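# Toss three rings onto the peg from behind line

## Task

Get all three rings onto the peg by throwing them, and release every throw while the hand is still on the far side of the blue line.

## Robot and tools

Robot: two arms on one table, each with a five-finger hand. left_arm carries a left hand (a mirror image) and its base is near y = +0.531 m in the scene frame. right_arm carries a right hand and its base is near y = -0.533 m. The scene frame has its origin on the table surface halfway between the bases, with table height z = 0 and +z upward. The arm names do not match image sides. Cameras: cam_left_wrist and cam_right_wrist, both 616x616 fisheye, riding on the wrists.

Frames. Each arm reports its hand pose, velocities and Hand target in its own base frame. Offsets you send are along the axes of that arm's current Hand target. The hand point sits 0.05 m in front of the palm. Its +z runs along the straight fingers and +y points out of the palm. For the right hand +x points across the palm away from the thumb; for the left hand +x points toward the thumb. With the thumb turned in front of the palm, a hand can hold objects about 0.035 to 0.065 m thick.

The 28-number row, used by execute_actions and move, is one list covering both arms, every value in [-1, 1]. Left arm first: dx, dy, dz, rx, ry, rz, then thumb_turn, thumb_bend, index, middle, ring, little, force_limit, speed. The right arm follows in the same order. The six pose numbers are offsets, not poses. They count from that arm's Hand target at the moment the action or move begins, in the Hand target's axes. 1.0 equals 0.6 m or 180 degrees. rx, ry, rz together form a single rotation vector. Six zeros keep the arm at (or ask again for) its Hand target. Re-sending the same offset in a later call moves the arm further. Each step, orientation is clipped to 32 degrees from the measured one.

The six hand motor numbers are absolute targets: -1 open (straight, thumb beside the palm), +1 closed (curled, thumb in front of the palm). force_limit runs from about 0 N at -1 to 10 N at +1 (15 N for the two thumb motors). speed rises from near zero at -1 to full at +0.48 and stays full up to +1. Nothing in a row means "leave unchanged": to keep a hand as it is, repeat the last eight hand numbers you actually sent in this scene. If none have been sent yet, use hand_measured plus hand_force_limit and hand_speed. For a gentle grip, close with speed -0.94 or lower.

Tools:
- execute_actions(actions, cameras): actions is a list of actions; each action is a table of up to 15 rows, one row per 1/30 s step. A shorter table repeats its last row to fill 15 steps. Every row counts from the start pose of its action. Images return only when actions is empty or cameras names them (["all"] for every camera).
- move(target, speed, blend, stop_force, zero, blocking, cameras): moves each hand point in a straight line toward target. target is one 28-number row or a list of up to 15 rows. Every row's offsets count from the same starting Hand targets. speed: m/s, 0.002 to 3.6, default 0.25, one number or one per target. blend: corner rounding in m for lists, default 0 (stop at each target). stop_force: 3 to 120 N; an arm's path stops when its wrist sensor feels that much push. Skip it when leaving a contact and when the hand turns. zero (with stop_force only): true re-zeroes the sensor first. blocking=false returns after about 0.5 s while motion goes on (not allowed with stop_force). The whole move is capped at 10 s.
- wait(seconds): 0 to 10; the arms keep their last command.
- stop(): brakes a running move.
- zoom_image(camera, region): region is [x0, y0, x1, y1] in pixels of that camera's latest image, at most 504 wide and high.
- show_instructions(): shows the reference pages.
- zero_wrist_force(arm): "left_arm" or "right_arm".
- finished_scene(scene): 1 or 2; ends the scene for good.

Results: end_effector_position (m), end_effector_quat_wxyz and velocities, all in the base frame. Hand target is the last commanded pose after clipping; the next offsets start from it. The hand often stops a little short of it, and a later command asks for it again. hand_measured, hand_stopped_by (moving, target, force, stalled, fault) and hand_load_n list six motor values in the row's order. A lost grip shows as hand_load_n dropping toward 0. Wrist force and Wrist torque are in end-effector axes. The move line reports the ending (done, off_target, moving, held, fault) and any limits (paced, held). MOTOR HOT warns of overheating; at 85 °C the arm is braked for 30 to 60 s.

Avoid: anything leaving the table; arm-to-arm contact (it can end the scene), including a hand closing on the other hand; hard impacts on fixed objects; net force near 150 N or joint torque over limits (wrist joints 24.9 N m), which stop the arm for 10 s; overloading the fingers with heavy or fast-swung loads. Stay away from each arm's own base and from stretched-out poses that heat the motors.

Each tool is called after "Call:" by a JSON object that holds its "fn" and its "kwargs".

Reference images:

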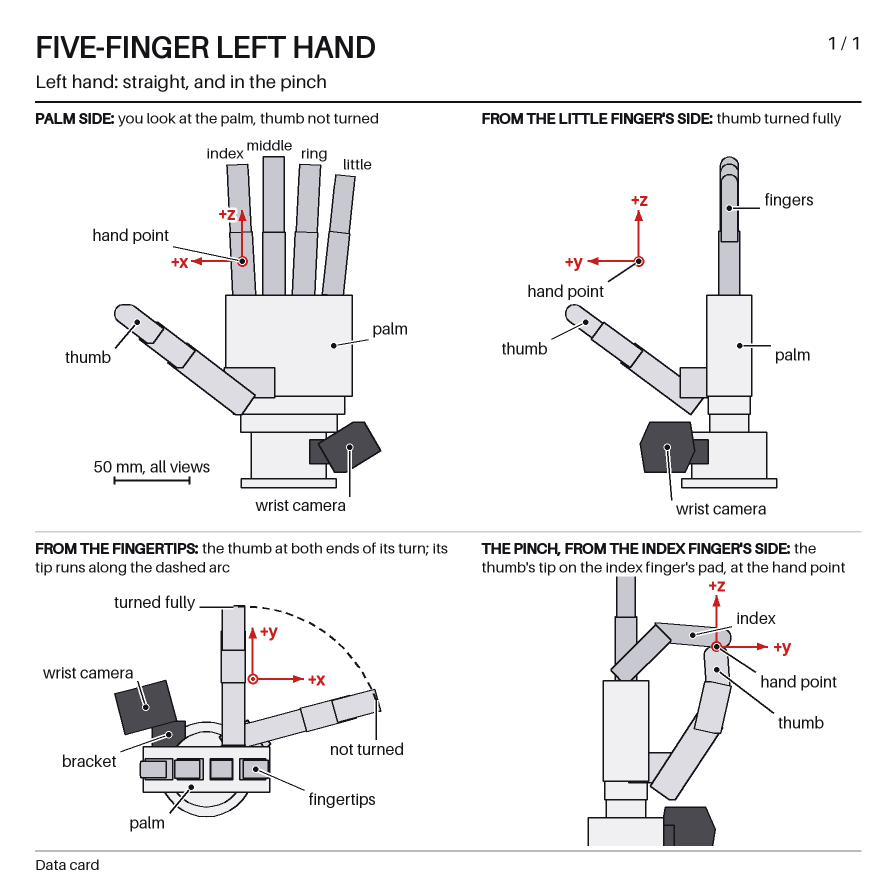

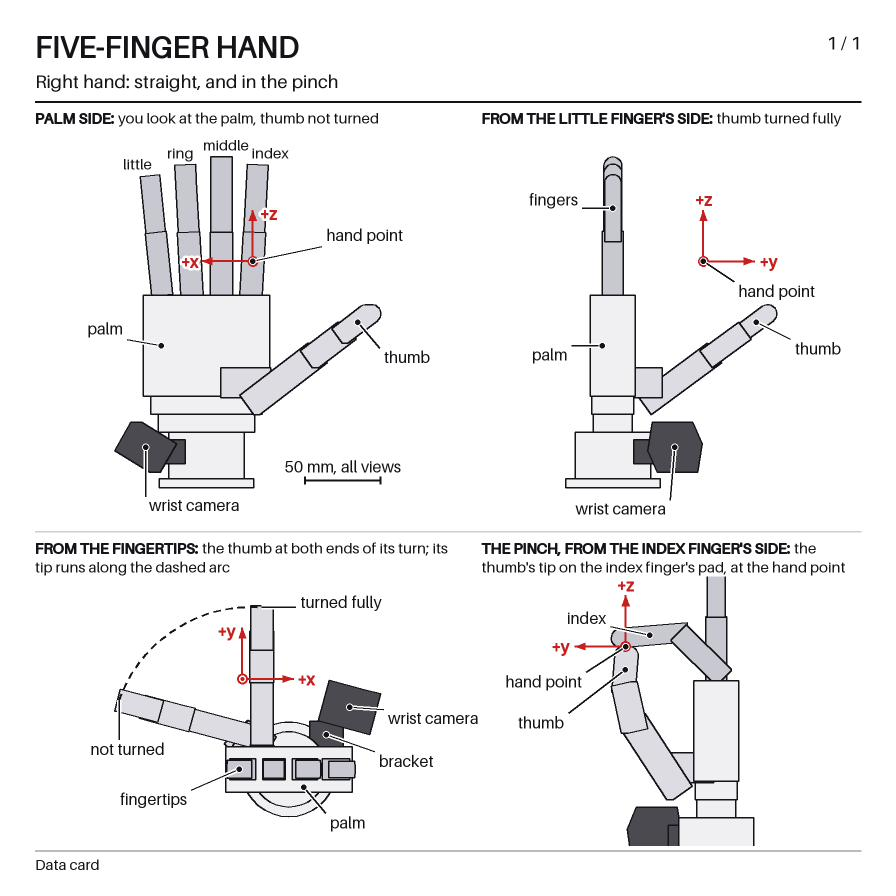

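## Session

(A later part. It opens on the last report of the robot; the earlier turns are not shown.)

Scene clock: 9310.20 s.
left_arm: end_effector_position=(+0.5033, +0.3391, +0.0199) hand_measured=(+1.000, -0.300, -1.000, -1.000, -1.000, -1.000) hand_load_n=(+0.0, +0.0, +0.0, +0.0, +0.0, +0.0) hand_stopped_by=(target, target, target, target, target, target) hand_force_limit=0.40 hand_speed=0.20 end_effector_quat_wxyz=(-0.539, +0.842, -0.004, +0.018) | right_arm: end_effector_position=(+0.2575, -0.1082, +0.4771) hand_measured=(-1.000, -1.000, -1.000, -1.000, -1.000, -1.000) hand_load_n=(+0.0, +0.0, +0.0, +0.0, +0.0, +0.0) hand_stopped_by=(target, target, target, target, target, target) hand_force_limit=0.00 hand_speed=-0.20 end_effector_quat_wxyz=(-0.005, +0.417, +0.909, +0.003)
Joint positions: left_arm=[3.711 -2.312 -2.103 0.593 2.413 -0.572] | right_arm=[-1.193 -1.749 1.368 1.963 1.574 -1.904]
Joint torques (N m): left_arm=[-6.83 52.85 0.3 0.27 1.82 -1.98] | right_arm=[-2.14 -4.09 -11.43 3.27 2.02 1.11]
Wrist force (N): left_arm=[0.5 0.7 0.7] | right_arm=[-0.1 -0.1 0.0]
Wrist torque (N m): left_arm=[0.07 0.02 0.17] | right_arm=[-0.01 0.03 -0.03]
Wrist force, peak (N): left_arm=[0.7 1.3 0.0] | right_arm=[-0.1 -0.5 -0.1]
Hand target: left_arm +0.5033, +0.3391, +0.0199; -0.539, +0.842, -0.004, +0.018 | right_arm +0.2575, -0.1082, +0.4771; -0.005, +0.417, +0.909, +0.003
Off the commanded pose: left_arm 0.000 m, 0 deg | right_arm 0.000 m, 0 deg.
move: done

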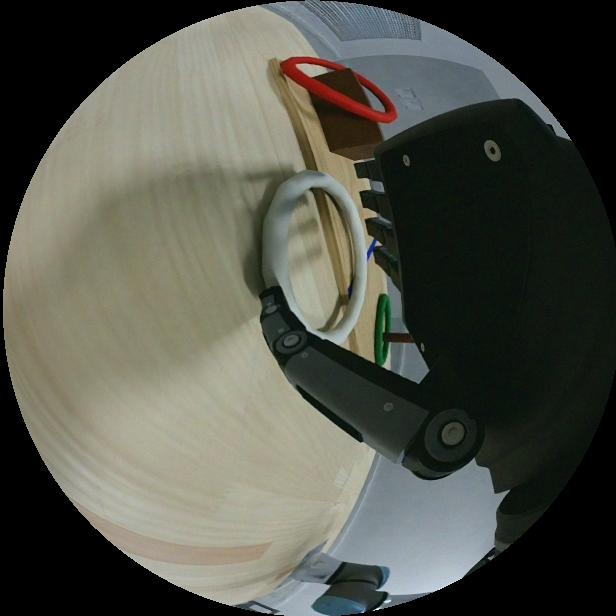

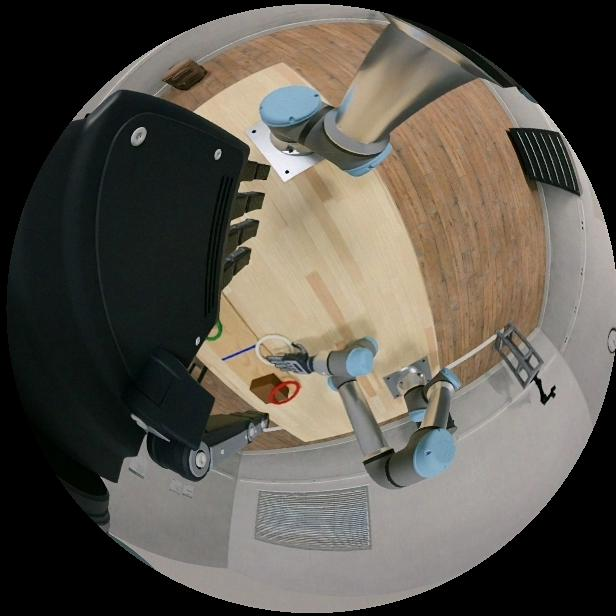

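Call:
{"fn": "move", "kwargs": {"target": [0.0005,-0.0232,0.0500,0,0,0,1,-0.3,-1,-1,-1,-1,0.4,0.2,0,0,0,0,0,0,-1,-1,-1,-1,-1,-1,0,-0.2], "speed": 0.05, "stop_force": 6, "cameras": ["all"]}}

Call:
{"fn": "zoom_image", "kwargs": {"camera": "cam_right_wrist", "region": [195, 310, 355, 430]}}

Scene clock: 9322.47 s.
left_arm: end_effector_position=(+0.5044, +0.3722, +0.0200) hand_measured=(+1.000, -0.300, -1.000, -1.000, -1.000, -1.000) hand_load_n=(+0.0, +0.0, -0.5, +0.0, +0.0, -0.5) hand_stopped_by=(target, target, target, target, target, target) hand_force_limit=0.40 hand_speed=0.20 end_effector_quat_wxyz=(-0.539, +0.842, -0.004, +0.018) | right_arm: end_effector_position=(+0.2575, -0.1082, +0.4771) hand_measured=(-1.000, -1.000, -1.000, -1.000, -1.000, -1.000) hand_load_n=(+0.0, +0.0, +0.5, +0.0, +0.0, +0.0) hand_stopped_by=(target, target, target, target, target, target) hand_force_limit=0.00 hand_speed=-0.20 end_effector_quat_wxyz=(-0.005, +0.417, +0.909, +0.003)
Joint positions: left_arm=[3.768 -2.33 -2.06 0.605 2.368 -0.521] | right_arm=[-1.193 -1.749 1.368 1.963 1.574 -1.904]
Joint torques (N m): left_arm=[-7.01 53.82 0.86 1.06 1.91 -2] | right_arm=[-2.29 -3.87 -11.52 3.28 1.98 1.08]
Wrist force (N): left_arm=[0.4 0.7 0.6] | right_arm=[-0.2 -0.2 0.1]
Wrist torque (N m): left_arm=[0.08 0.04 0.14] | right_arm=[-0.03 0.06 -0.04]
Wrist force, peak (N): left_arm=[0.8 0.9 0.7] | right_arm=[-0.6 -0.3 0.0]
Hand target: left_arm +0.5044, +0.3722, +0.0200; -0.539, +0.842, -0.004, +0.018 | right_arm +0.2575, -0.1082, +0.4771; -0.005, +0.417, +0.909, +0.003
Off the commanded pose: left_arm 0.000 m, 0 deg | right_arm 0.000 m, 0 deg.
move: done

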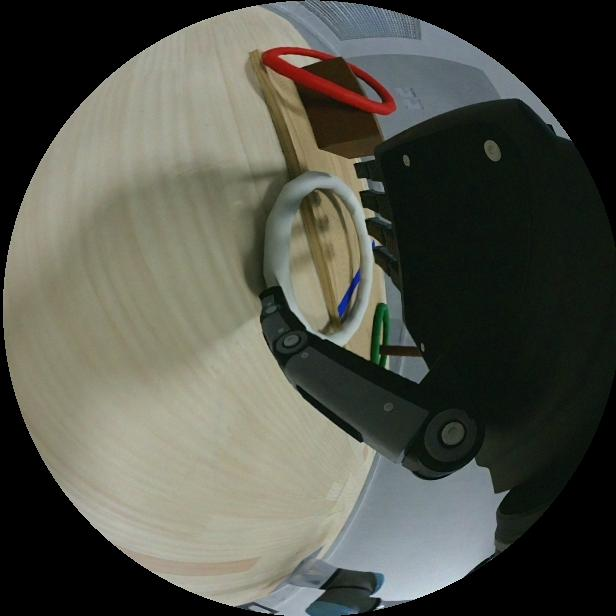

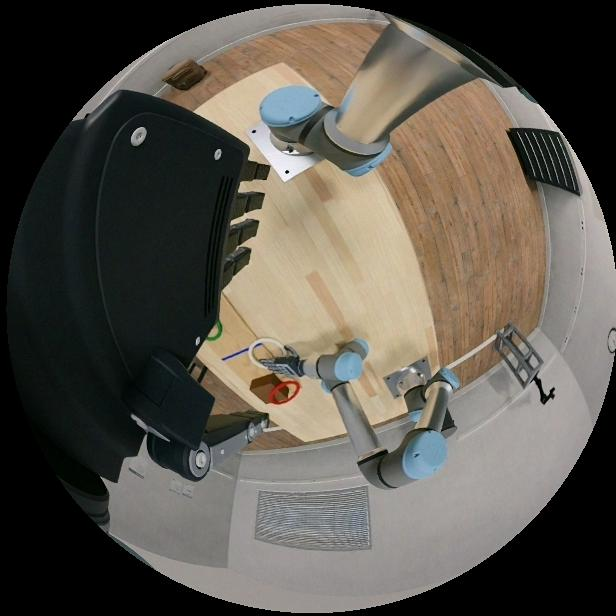

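Scaled by 3.150 from the camera's 616x616 image, which has a finer 880x880 frame.

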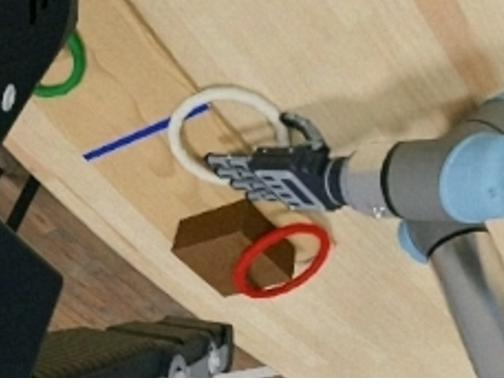

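Call:
{"fn": "move", "kwargs": {"target": [0.0004,-0.0195,0.0222,0,0,0,1,-0.3,-1,-1,-1,-1,0.4,0.2,0,0,0,0,0,0,-1,-1,-1,-1,-1,-1,0,-0.2], "speed": 0.04, "stop_force": 6, "cameras": ["all"]}}

Call:
{"fn": "zoom_image", "kwargs": {"camera": "cam_right_wrist", "region": [195, 310, 355, 430]}}

Scene clock: 9329.20 s.
left_arm: end_effector_position=(+0.5050, +0.3891, +0.0251) hand_measured=(+1.000, -0.300, -1.000, -1.000, -1.000, -1.000) hand_load_n=(+0.0, +0.0, +0.0, +0.0, +0.0, +0.0) hand_stopped_by=(target, target, target, target, target, target) hand_force_limit=0.40 hand_speed=0.20 end_effector_quat_wxyz=(-0.539, +0.842, -0.004, +0.018) | right_arm: end_effector_position=(+0.2575, -0.1082, +0.4771) hand_measured=(-1.000, -1.000, -1.000, -1.000, -1.000, -1.000) hand_load_n=(+0.0, +0.0, +0.0, +0.0, +0.0, +0.0) hand_stopped_by=(target, target, target, target, target, target) hand_force_limit=0.00 hand_speed=-0.20 end_effector_quat_wxyz=(-0.005, +0.417, +0.909, +0.003)
Joint positions: left_arm=[3.795 -2.327 -2.039 0.597 2.346 -0.498] | right_arm=[-1.193 -1.749 1.368 1.963 1.574 -1.904]
Joint torques (N m): left_arm=[-6.51 38.13 1.17 4.68 1.93 -2.14] | right_arm=[-1.84 -4.1 -11.15 3.31 1.98 1.09]
Wrist force (N): left_arm=[0.4 0.6 0.1] | right_arm=[0.1 -0.1 0.1]
Wrist torque (N m): left_arm=[0.10 0.03 0.10] | right_arm=[-0.02 0.00 -0.01]
Wrist force, peak (N): left_arm=[0.4 0.9 0.8] | right_arm=[-0.1 -0.5 0.2]
Hand target: left_arm +0.5050, +0.3891, +0.0251; -0.539, +0.842, -0.004, +0.018 | right_arm +0.2575, -0.1082, +0.4771; -0.005, +0.417, +0.909, +0.003
Off the commanded pose: left_arm 0.000 m, 0 deg | right_arm 0.000 m, 0 deg.
move: done

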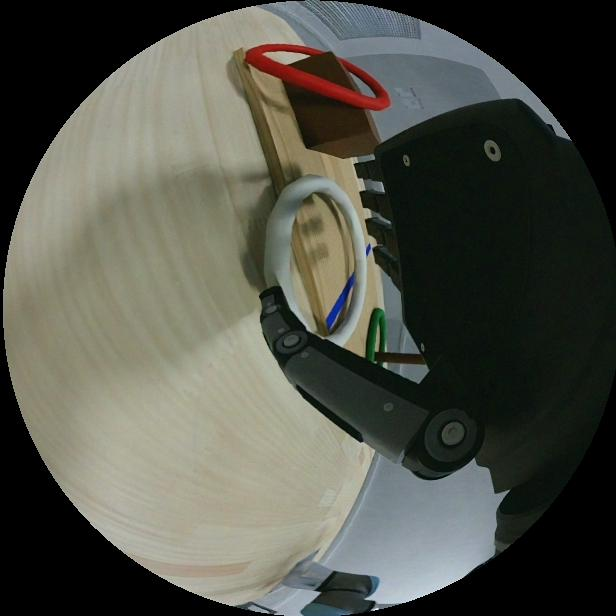

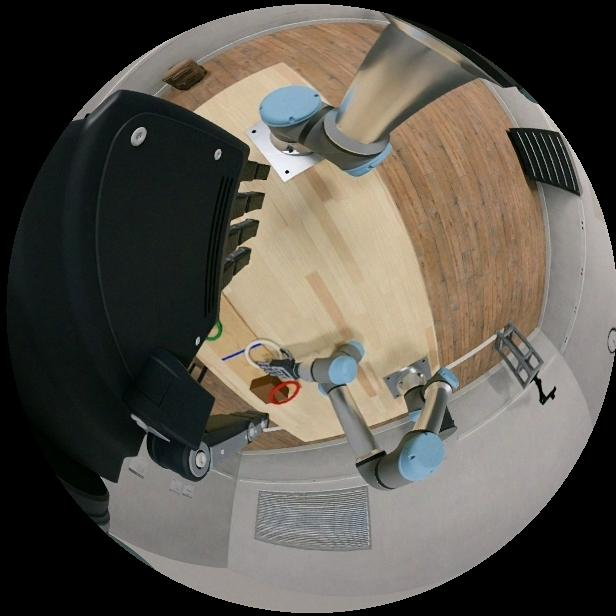

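Scaled by 3.150 from the camera's 616x616 image, which has a finer 880x880 frame.

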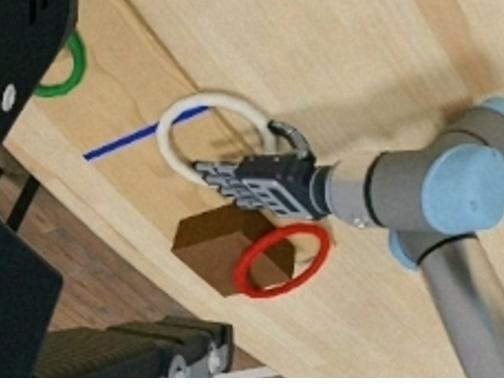

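Call:
{"fn": "move", "kwargs": {"target": [[0.0021,-0.0756,-0.035,0,0,0,1,-0.3,-1,-1,-1,-1,0.4,0.2,0,0,0,0,0,0,-1,-1,-1,-1,-1,-1,0,-0.2],[0.0020,-0.0728,-0.0411,0,0,0,1,-0.3,-0.05,-0.13,-1,-1,0.4,0.2,0,0,0,0,0,0,-1,-1,-1,-1,-1,-1,0,-0.2],[0.0007,-0.0230,-0.0190,0,0,0,1,-0.3,-0.05,-0.13,-1,-1,0.4,0.2,0,0,0,0,0,0,-1,-1,-1,-1,-1,-1,0,-0.2]], "speed": 0.08, "cameras": ["all"]}}

Call:
{"fn": "zoom_image", "kwargs": {"camera": "cam_left_wrist", "region": [200, 150, 400, 350]}}

Call:
{"fn": "zoom_image", "kwargs": {"camera": "cam_right_wrist", "region": [220, 320, 320, 395]}}

Scene clock: 9379.80 s.
left_arm: end_effector_position=(+0.5049, +0.3846, +0.0424) hand_measured=(+1.000, -0.300, -0.050, -0.130, -1.000, -1.000) hand_load_n=(+0.0, +0.0, +0.0, +0.0, +0.0, +0.0) hand_stopped_by=(target, target, target, target, target, target) hand_force_limit=0.40 hand_speed=0.20 end_effector_quat_wxyz=(-0.539, +0.842, -0.004, +0.018) | right_arm: end_effector_position=(+0.2575, -0.1082, +0.4771) hand_measured=(-1.000, -1.000, -1.000, -1.000, -1.000, -1.000) hand_load_n=(+0.0, +0.0, +0.0, +0.0, +0.0, +0.0) hand_stopped_by=(target, target, target, target, target, target) hand_force_limit=0.00 hand_speed=-0.20 end_effector_quat_wxyz=(-0.005, +0.417, +0.909, +0.003)
Joint positions: left_arm=[3.788 -2.281 -2.051 0.56 2.351 -0.504] | right_arm=[-1.193 -1.749 1.368 1.963 1.574 -1.904]
Joint torques (N m): left_arm=[-5.92 53.29 6.95 0.32 1.6 1.67] | right_arm=[-1.89 -4.04 -11.2 3.24 2.02 1.11]
Wrist force (N): left_arm=[0.5 0.4 0.6] | right_arm=[-0.1 0.0 -0.1]
Wrist torque (N m): left_arm=[0.04 0.02 0.26] | right_arm=[0.01 0.04 -0.02]
Wrist force, peak (N): left_arm=[0.6 1.4 0.9] | right_arm=[0.1 -0.6 0.2]
Hand target: left_arm +0.5048, +0.3846, +0.0424; -0.539, +0.842, -0.004, +0.018 | right_arm +0.2575, -0.1082, +0.4771; -0.005, +0.417, +0.909, +0.003
Off the commanded pose: left_arm 0.000 m, 0 deg | right_arm 0.000 m, 0 deg.
move: done

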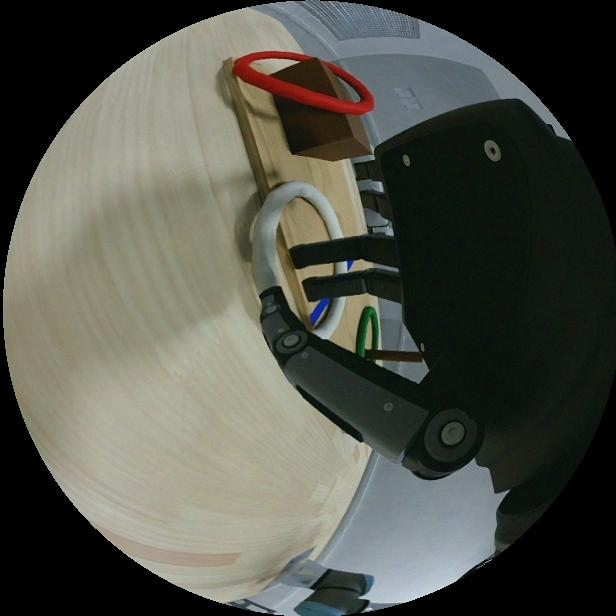

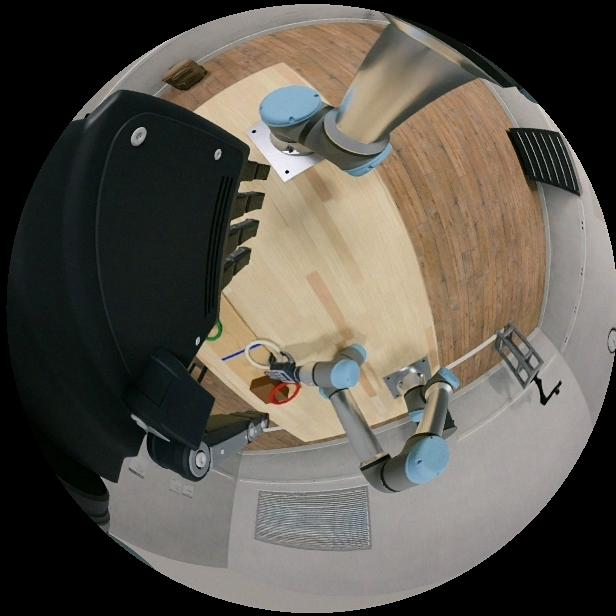

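Scaled by 2.520 from the camera's 616x616 image, which has a finer 880x880 frame.

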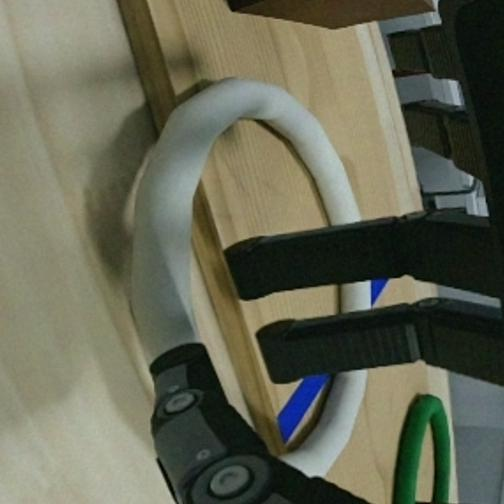

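Scaled by 5.040 from the camera's 616x616 image, which has a finer 880x880 frame.

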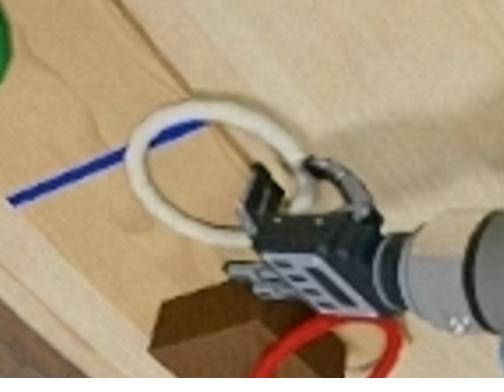

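Call:
{"fn": "move", "kwargs": {"target": [-0.0007,0.0242,0.0112,0,0,0,1,-0.3,-0.05,-0.13,-1,-1,0.4,0.2,0,0,0,0,0,0,-1,-1,-1,-1,-1,-1,0,-0.2], "speed": 0.02, "stop_force": 3, "cameras": ["cam_left_wrist"]}}

Call:
{"fn": "zoom_image", "kwargs": {"camera": "cam_left_wrist", "region": [200, 150, 400, 350]}}

Scene clock: 9416.57 s.
left_arm: end_effector_position=(+0.5048, +0.3846, +0.0264) hand_measured=(+1.000, -0.300, -0.050, -0.130, -1.000, -1.000) hand_load_n=(+0.0, +0.0, +0.0, +0.0, +0.0, +0.0) hand_stopped_by=(target, target, target, target, target, target) hand_force_limit=0.40 hand_speed=0.20 end_effector_quat_wxyz=(-0.539, +0.842, -0.004, +0.018) | right_arm: end_effector_position=(+0.2575, -0.1082, +0.4771) hand_measured=(-1.000, -1.000, -1.000, -1.000, -1.000, -1.000) hand_load_n=(+0.0, +0.0, +0.0, +0.0, +0.0, +0.0) hand_stopped_by=(target, target, target, target, target, target) hand_force_limit=0.00 hand_speed=-0.20 end_effector_quat_wxyz=(-0.005, +0.417, +0.909, +0.003)
Joint positions: left_arm=[3.788 -2.321 -2.046 0.594 2.351 -0.504] | right_arm=[-1.193 -1.749 1.368 1.963 1.574 -1.904]
Joint torques (N m): left_arm=[2.93 54.16 1.92 0.29 -0.59 0.86] | right_arm=[-1.91 -4.06 -11.48 3.27 2.04 1.14]
Wrist force (N): left_arm=[0.4 0.6 0.6] | right_arm=[0.1 0.0 0.0]
Wrist torque (N m): left_arm=[0.06 0.05 0.24] | right_arm=[0.00 0.01 -0.02]
Wrist force, peak (N): left_arm=[0.8 0.6 0.9] | right_arm=[-0.5 -0.2 -0.1]
Hand target: left_arm +0.5048, +0.3846, +0.0264; -0.539, +0.842, -0.004, +0.018 | right_arm +0.2575, -0.1082, +0.4771; -0.005, +0.417, +0.909, +0.003
Off the commanded pose: left_arm 0.000 m, 0 deg | right_arm 0.000 m, 0 deg.
move: done
Images, in order (width x height): cam_left_wrist 616x616.

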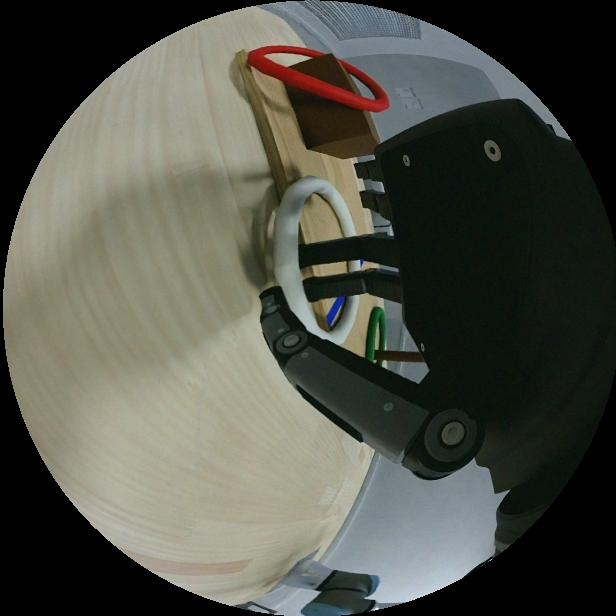

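Scaled by 2.520 from the camera's 616x616 image, which has a finer 880x880 frame.

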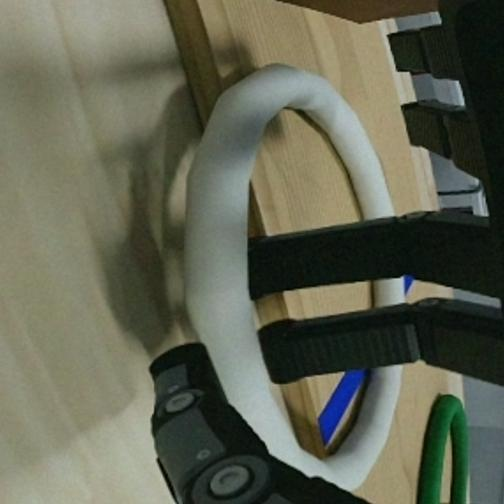

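Call:
{"fn": "execute_actions", "kwargs": {"actions": [[[0,0,0,0,0,0,1,-0.3,0.4,0.4,-1,-1,0.4,-0.9,0,0,0,0,0,0,-1,-1,-1,-1,-1,-1,0,-0.2]]], "cameras": []}}

Call:
{"fn": "wait", "kwargs": {"seconds": 3, "cameras": ["all"]}}

Call:
{"fn": "zoom_image", "kwargs": {"camera": "cam_left_wrist", "region": [200, 150, 400, 350]}}

Scene clock: 9424.57 s.
left_arm: end_effector_position=(+0.5048, +0.3846, +0.0264) hand_measured=(+1.000, -0.302, +0.180, +0.100, -1.000, -1.000) hand_load_n=(+2.0, +8.5, +8.0, +7.0, +0.0, +0.0) hand_stopped_by=(target, target, force, force, target, target) hand_force_limit=0.40 hand_speed=-0.90 end_effector_quat_wxyz=(-0.539, +0.842, -0.004, +0.018) | right_arm: end_effector_position=(+0.2575, -0.1082, +0.4771) hand_measured=(-1.000, -1.000, -1.000, -1.000, -1.000, -1.000) hand_load_n=(+0.0, +0.0, +0.0, +0.0, +0.0, +0.0) hand_stopped_by=(target, target, target, target, target, target) hand_force_limit=0.00 hand_speed=-0.20 end_effector_quat_wxyz=(-0.005, +0.417, +0.909, +0.003)
Joint positions: left_arm=[3.788 -2.321 -2.046 0.594 2.351 -0.504] | right_arm=[-1.193 -1.749 1.368 1.963 1.574 -1.904]
Joint torques (N m): left_arm=[3.36 54.01 1.43 0.52 -0.49 1.96] | right_arm=[-1.96 -4.29 -11.54 3.29 2 1.08]
Wrist force (N): left_arm=[0.4 1.1 0.8] | right_arm=[-0.1 -0.2 0.0]
Wrist torque (N m): left_arm=[0.03 0.04 0.24] | right_arm=[-0.03 0.03 -0.03]
Wrist force, peak (N): left_arm=[0.5 1.3 0.8] | right_arm=[-0.3 -0.3 0.3]
Hand target: left_arm +0.5048, +0.3846, +0.0264; -0.539, +0.842, -0.004, +0.018 | right_arm +0.2575, -0.1082, +0.4771; -0.005, +0.417, +0.909, +0.003
Off the commanded pose: left_arm 0.000 m, 0 deg | right_arm 0.000 m, 0 deg.
Step readings (end_effector_position of left_arm | right_arm):
0: (+0.5048, +0.3846, +0.0264) | (+0.2575, -0.1082, +0.4771)
1: (+0.5048, +0.3846, +0.0264) | (+0.2575, -0.1082, +0.4771)
2: (+0.5048, +0.3846, +0.0264) | (+0.2575, -0.1082, +0.4771)
4: (+0.5048, +0.3846, +0.0264) | (+0.2575, -0.1082, +0.4771)
8: (+0.5048, +0.3846, +0.0264) | (+0.2575, -0.1082, +0.4771)
15: (+0.5048, +0.3846, +0.0264) | (+0.2575, -0.1082, +0.4771)
No camera images: "cameras" was empty.

Scene clock: 9427.57 s.
left_arm: end_effector_position=(+0.5048, +0.3846, +0.0264) hand_measured=(+1.000, -0.302, +0.180, +0.100, -1.000, -1.000) hand_load_n=(+2.0, +8.5, +8.0, +7.0, +0.0, +0.0) hand_stopped_by=(target, target, force, force, target, target) hand_force_limit=0.40 hand_speed=-0.90 end_effector_quat_wxyz=(-0.539, +0.842, -0.004, +0.018) | right_arm: end_effector_position=(+0.2575, -0.1082, +0.4771) hand_measured=(-1.000, -1.000, -1.000, -1.000, -1.000, -1.000) hand_load_n=(+0.0, +0.0, +0.0, +0.0, +0.0, +0.0) hand_stopped_by=(target, target, target, target, target, target) hand_force_limit=0.00 hand_speed=-0.20 end_effector_quat_wxyz=(-0.005, +0.417, +0.909, +0.003)
Joint positions: left_arm=[3.788 -2.321 -2.046 0.594 2.351 -0.504] | right_arm=[-1.193 -1.749 1.368 1.963 1.574 -1.904]
Joint torques (N m): left_arm=[3.03 54.16 2.73 2.05 -0.57 1.99] | right_arm=[-2.08 -4.68 -11.64 3.27 2.11 1.08]
Wrist force (N): left_arm=[0.5 1.1 0.6] | right_arm=[0.0 -0.1 0.0]
Wrist torque (N m): left_arm=[0.05 0.02 0.24] | right_arm=[-0.02 0.02 -0.03]
Wrist force, peak (N): left_arm=[0.5 1.5 0.9] | right_arm=[-0.4 -0.1 -0.4]
Hand target: left_arm +0.5048, +0.3846, +0.0264; -0.539, +0.842, -0.004, +0.018 | right_arm +0.2575, -0.1082, +0.4771; -0.005, +0.417, +0.909, +0.003
Off the commanded pose: left_arm 0.000 m, 0 deg | right_arm 0.000 m, 0 deg.
wait: 3.00 s; at rest by 0.17 s

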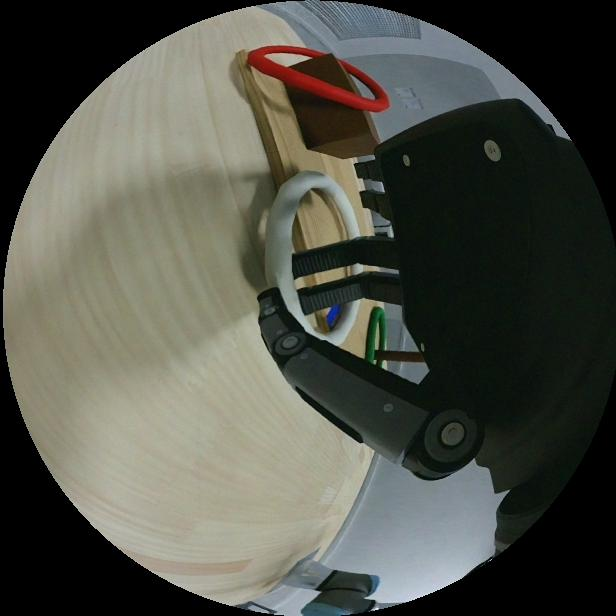

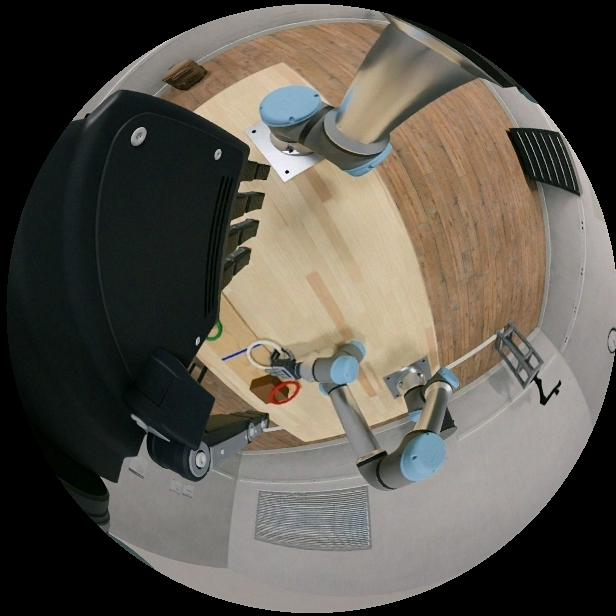

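Scaled by 2.520 from the camera's 616x616 image, which has a finer 880x880 frame.

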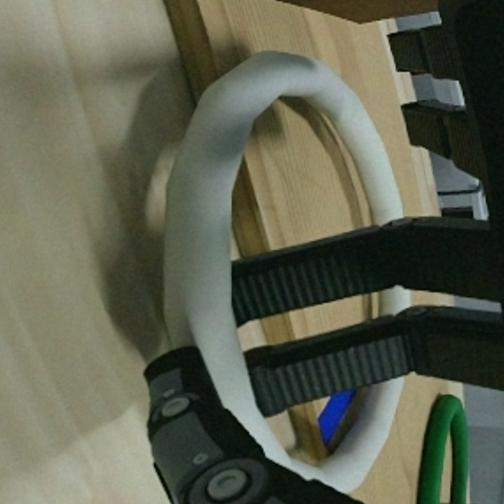

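Call:
{"fn": "move", "kwargs": {"target": [0.0013,-0.0454,-0.0210,0,0,0,1,-0.3,0.4,0.4,-1,-1,0.4,-0.9,0,0,0,0,0,0,-1,-1,-1,-1,-1,-1,0,-0.2], "speed": 0.05, "cameras": ["all"]}}

Call:
{"fn": "zoom_image", "kwargs": {"camera": "cam_left_wrist", "region": [200, 150, 400, 350]}}

Call:
{"fn": "zoom_image", "kwargs": {"camera": "cam_right_wrist", "region": [220, 320, 320, 395]}}

Scene clock: 9434.90 s.
left_arm: end_effector_position=(+0.5048, +0.3846, +0.0564) hand_measured=(+1.000, -0.302, +0.180, +0.100, -1.000, -1.000) hand_load_n=(+2.0, +8.5, +8.5, +7.0, +0.0, +0.0) hand_stopped_by=(target, target, force, force, target, target) hand_force_limit=0.40 hand_speed=-0.90 end_effector_quat_wxyz=(-0.539, +0.842, -0.004, +0.018) end_effector_velocity=(+0.000, +0.000, -0.001) end_effector_angular_velocity=(+0.001, -0.003, +0.001) | right_arm: end_effector_position=(+0.2575, -0.1082, +0.4771) hand_measured=(-1.000, -1.000, -1.000, -1.000, -1.000, -1.000) hand_load_n=(+0.0, +0.0, +0.0, +0.0, +0.0, +0.0) hand_stopped_by=(target, target, target, target, target, target) hand_force_limit=0.00 hand_speed=-0.20 end_effector_quat_wxyz=(-0.005, +0.417, +0.909, +0.003)
Joint positions: left_arm=[3.788 -2.247 -2.054 0.529 2.351 -0.504] | right_arm=[-1.193 -1.749 1.368 1.963 1.574 -1.904]
Joint velocities: left_arm=[0 -0.004 0 0.006 0 -0.002] | right_arm=[within noise]
Joint torques (N m): left_arm=[-1.29 32.57 9.83 5.21 0.4 -1.54] | right_arm=[-1.82 -3.68 -11.32 3.37 2.06 1.1]
Wrist force (N): left_arm=[0.5 1.2 0.9] | right_arm=[0.0 0.0 0.2]
Wrist torque (N m): left_arm=[0.04 0.03 0.23] | right_arm=[-0.01 0.02 -0.02]
Wrist force, peak (N): left_arm=[0.4 1.9 1.0] | right_arm=[-0.3 -0.4 0.1]
Hand target: left_arm +0.5048, +0.3846, +0.0564; -0.539, +0.842, -0.004, +0.018 | right_arm +0.2575, -0.1082, +0.4771; -0.005, +0.417, +0.909, +0.003
Off the commanded pose: left_arm 0.000 m, 0 deg | right_arm 0.000 m, 0 deg.
move: done

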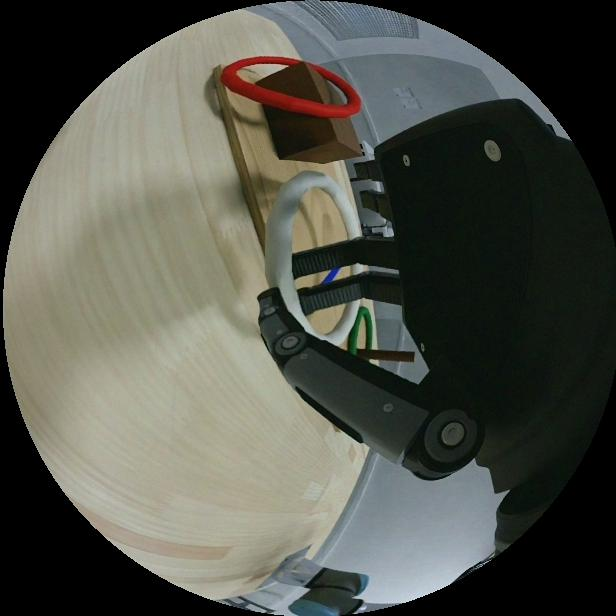

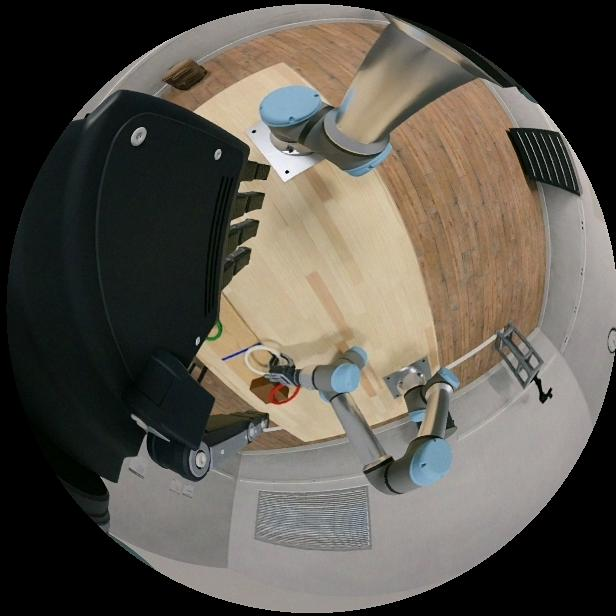

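Scaled by 2.520 from the camera's 616x616 image, which has a finer 880x880 frame.

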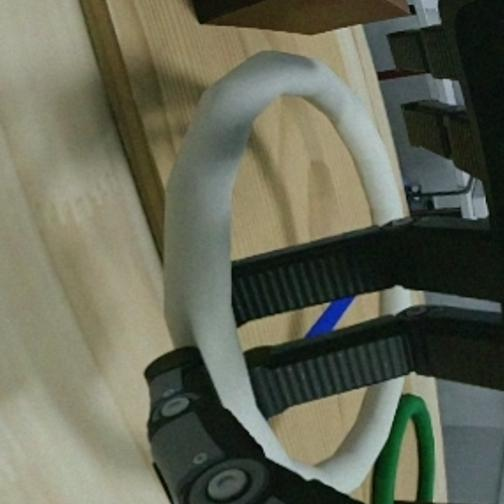

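Scaled by 5.040 from the camera's 616x616 image, which has a finer 880x880 frame.

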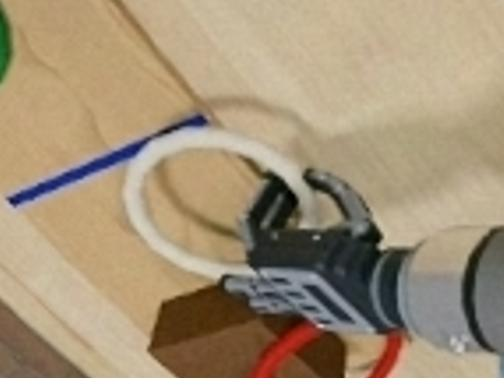

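Call:
{"fn": "execute_actions", "kwargs": {"actions": [[[0.0164,0.0004,0,0,0,0,1,-0.3,0.4,0.4,-1,-1,0.4,-0.9,0,0,0,0,0,0,-1,-1,-1,-1,-1,-1,0,-0.2],[0.0382,0.001,0,0,0,0,1,-0.3,0.4,0.4,-1,-1,0.4,-0.9,0,0,0,0,0,0,-1,-1,-1,-1,-1,-1,0,-0.2],[0.0651,0.0017,0.0002,0,0,0,1,-0.3,0.4,0.4,-1,-1,0.4,-0.9,0,0,0,0,0,0,-1,-1,-1,-1,-1,-1,0,-0.2],[0.092,0.0024,0.0003,0,0,0,1,-0.3,0.4,0.4,-1,-1,0.4,-0.9,0,0,0,0,0,0,-1,-1,-1,-1,-1,-1,0,-0.2],[0.1138,0.003,0.0004,0,0,0,1,-0.3,0.4,0.4,-1,-1,0.4,-0.9,0,0,0,0,0,0,-1,-1,-1,-1,-1,-1,0,-0.2],[0.1302,0.0034,0.0005,0,0,0,1,-0.3,0.4,0.4,-1,-1,0.4,-0.9,0,0,0,0,0,0,-1,-1,-1,-1,-1,-1,0,-0.2]]], "cameras": ["all"]}}

Call:
{"fn": "zoom_image", "kwargs": {"camera": "cam_left_wrist", "region": [200, 150, 400, 350]}}

Scene clock: 9468.07 s.
left_arm: end_effector_position=(+0.5829, +0.3820, +0.0566) hand_measured=(+1.000, -0.302, +0.180, +0.100, -1.000, -1.000) hand_load_n=(+2.0, +8.5, +8.0, +7.0, +0.0, +0.0) hand_stopped_by=(target, target, force, force, target, target) hand_force_limit=0.40 hand_speed=-0.90 end_effector_quat_wxyz=(-0.539, +0.842, -0.004, +0.018) | right_arm: end_effector_position=(+0.2575, -0.1082, +0.4771) hand_measured=(-1.000, -1.000, -1.000, -1.000, -1.000, -1.000) hand_load_n=(+0.0, +0.0, +0.5, +0.0, +0.0, +0.0) hand_stopped_by=(target, target, target, target, target, target) hand_force_limit=0.00 hand_speed=-0.20 end_effector_quat_wxyz=(-0.005, +0.417, +0.909, +0.003)
Joint positions: left_arm=[3.699 -2.321 -1.847 0.337 2.422 -0.583] | right_arm=[-1.193 -1.749 1.368 1.963 1.574 -1.904]
Joint torques (N m): left_arm=[-5.89 40.97 20.27 0.36 1.94 0.07] | right_arm=[-1.94 -3.9 -11.24 3.2 2 1.17]
Wrist force (N): left_arm=[0.7 1.1 0.5] | right_arm=[-0.2 0.0 -0.1]
Wrist torque (N m): left_arm=[0.07 -0.01 0.09] | right_arm=[0.01 0.06 -0.04]
Wrist force, peak (N): left_arm=[5.2 1.7 -0.2] | right_arm=[-0.4 -0.4 0.0]
Hand target: left_arm +0.5829, +0.3820, +0.0565; -0.539, +0.842, -0.004, +0.018 | right_arm +0.2575, -0.1082, +0.4771; -0.005, +0.417, +0.909, +0.003
Off the commanded pose: left_arm 0.000 m, 0 deg | right_arm 0.000 m, 0 deg.
Step readings (end_effector_position of left_arm | right_arm):
0: (+0.5048, +0.3846, +0.0564) | (+0.2575, -0.1082, +0.4771)
1: (+0.5050, +0.3846, +0.0564) | (+0.2575, -0.1082, +0.4771)
2: (+0.5075, +0.3845, +0.0565) | (+0.2575, -0.1082, +0.4771)
4: (+0.5276, +0.3828, +0.0570) | (+0.2575, -0.1082, +0.4771)
8: (+0.5802, +0.3786, +0.0584) | (+0.2575, -0.1082, +0.4771)
15: (+0.5825, +0.3821, +0.0562) | (+0.2575, -0.1082, +0.4771)

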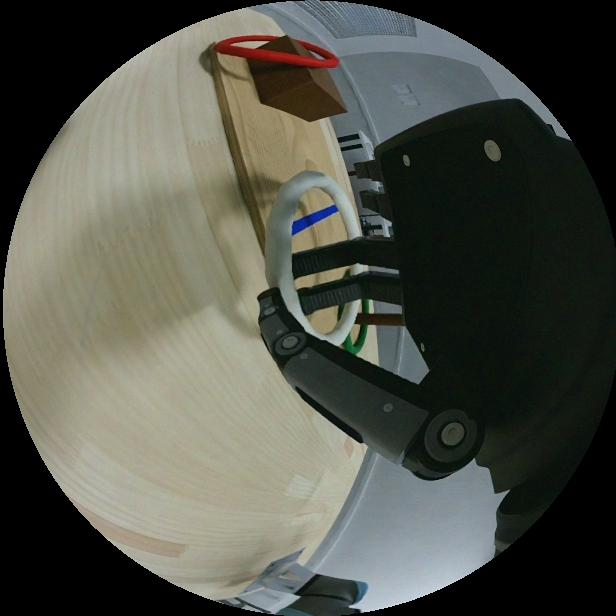

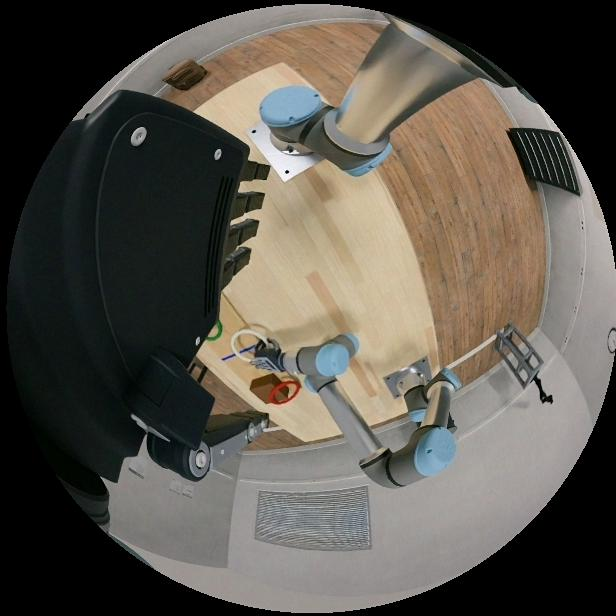

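Scaled by 2.520 from the camera's 616x616 image, which has a finer 880x880 frame.

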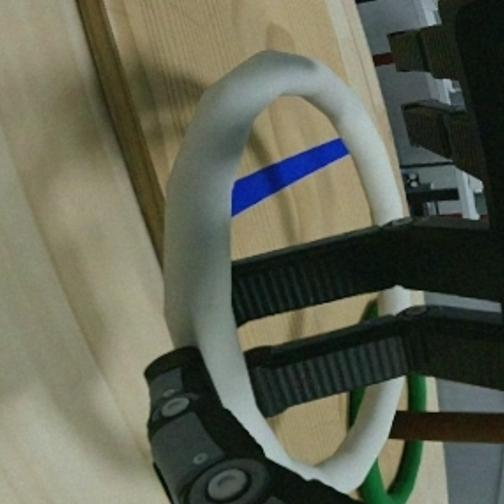

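Call:
{"fn": "move", "kwargs": {"target": [[0.0042,-0.1512,-0.0701,0,0,0,1,-0.3,0.4,0.4,-1,-1,0.4,-0.9,0,0,0,0,0,0,-1,-1,-1,-1,-1,-1,0,-0.2],[-0.4422,-0.5217,-0.1038,0.0032,-0.117,-0.0542,1,-0.3,0.4,0.4,-1,-1,0.4,-0.9,0,0,0,0,0,0,-1,-1,-1,-1,-1,-1,0,-0.2]], "speed": 0.2, "blend": 0.03, "cameras": ["all"]}}

Call:
{"fn": "zoom_image", "kwargs": {"camera": "cam_left_wrist", "region": [200, 150, 400, 350]}}

Call:
{"fn": "zoom_image", "kwargs": {"camera": "cam_right_wrist", "region": [195, 310, 355, 470]}}

Scene clock: 9491.20 s.
left_arm: end_effector_position=(+0.3116, +0.4636, +0.3597) hand_measured=(+1.000, -0.302, +0.180, +0.100, -1.000, -1.000) hand_load_n=(+1.5, +8.5, +8.0, +7.0, -0.5, +0.0) hand_stopped_by=(target, target, force, force, target, target) hand_force_limit=0.40 hand_speed=-0.90 end_effector_quat_wxyz=(-0.531, +0.826, +0.166, -0.091) | right_arm: end_effector_position=(+0.2575, -0.1082, +0.4771) hand_measured=(-1.000, -1.000, -1.000, -1.000, -1.000, -1.000) hand_load_n=(+0.0, +0.0, +0.0, +0.0, +0.0, +0.0) hand_stopped_by=(target, target, target, target, target, target) hand_force_limit=0.00 hand_speed=-0.20 end_effector_quat_wxyz=(-0.005, +0.417, +0.909, +0.003)
Joint positions: left_arm=[4.088 -1.551 -1.97 -0.322 2.433 -0.6] | right_arm=[-1.193 -1.749 1.368 1.963 1.574 -1.904]
Joint torques (N m): left_arm=[3.18 23.53 13.11 4 2.1 -2.13] | right_arm=[-2.29 -4 -11.58 3.34 2.12 1.13]
Wrist force (N): left_arm=[0.8 1.5 0.4] | right_arm=[-0.1 -0.3 0.1]
Wrist torque (N m): left_arm=[0.13 -0.03 0.12] | right_arm=[-0.05 0.03 -0.04]
Wrist force, peak (N): left_arm=[0.5 3.8 1.4] | right_arm=[-0.6 0.1 0.1]
Hand target: left_arm +0.3115, +0.4636, +0.3597; -0.531, +0.826, +0.166, -0.091 | right_arm +0.2575, -0.1082, +0.4771; -0.005, +0.417, +0.909, +0.003
Off the commanded pose: left_arm 0.000 m, 0 deg | right_arm 0.000 m, 0 deg.
move: done

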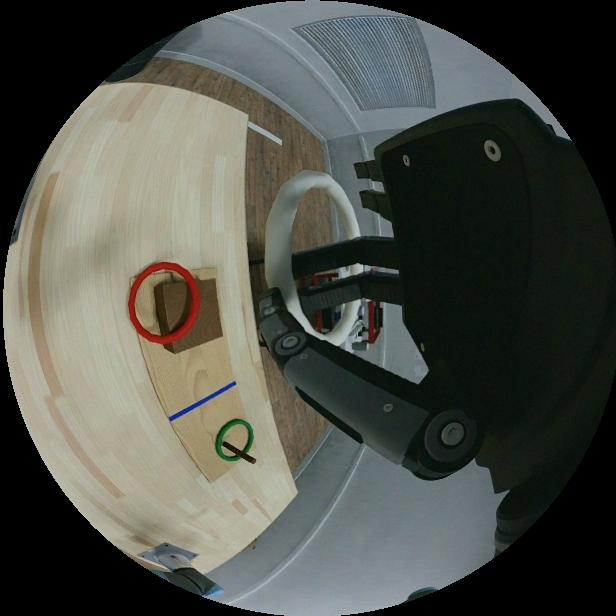

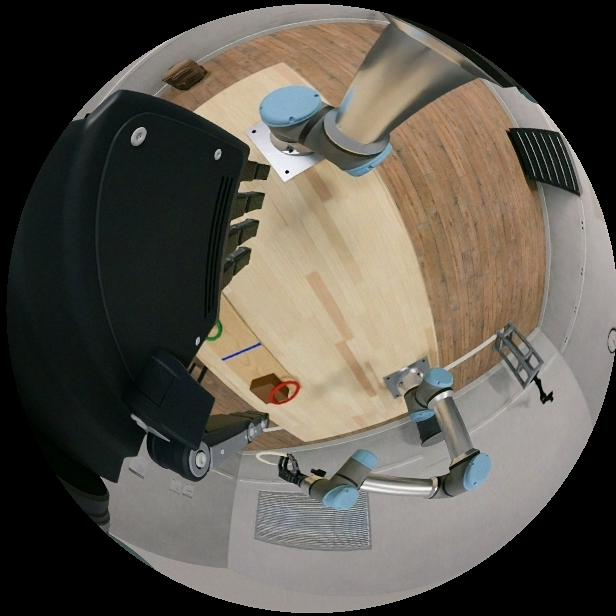

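Scaled by 2.520 from the camera's 616x616 image, which has a finer 880x880 frame.

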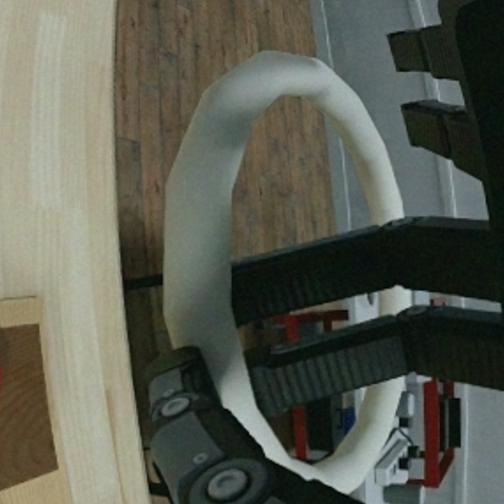

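Scaled by 3.150 from the camera's 616x616 image, which has a finer 880x880 frame.

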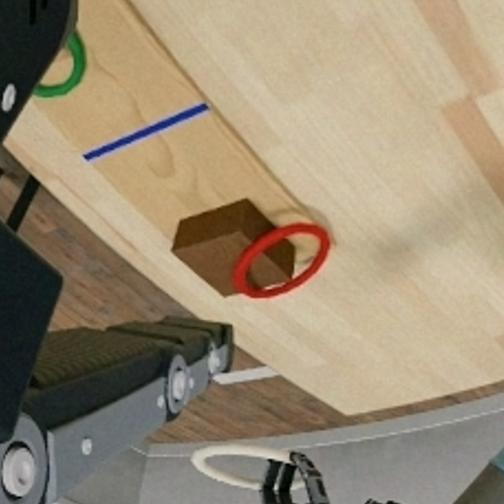

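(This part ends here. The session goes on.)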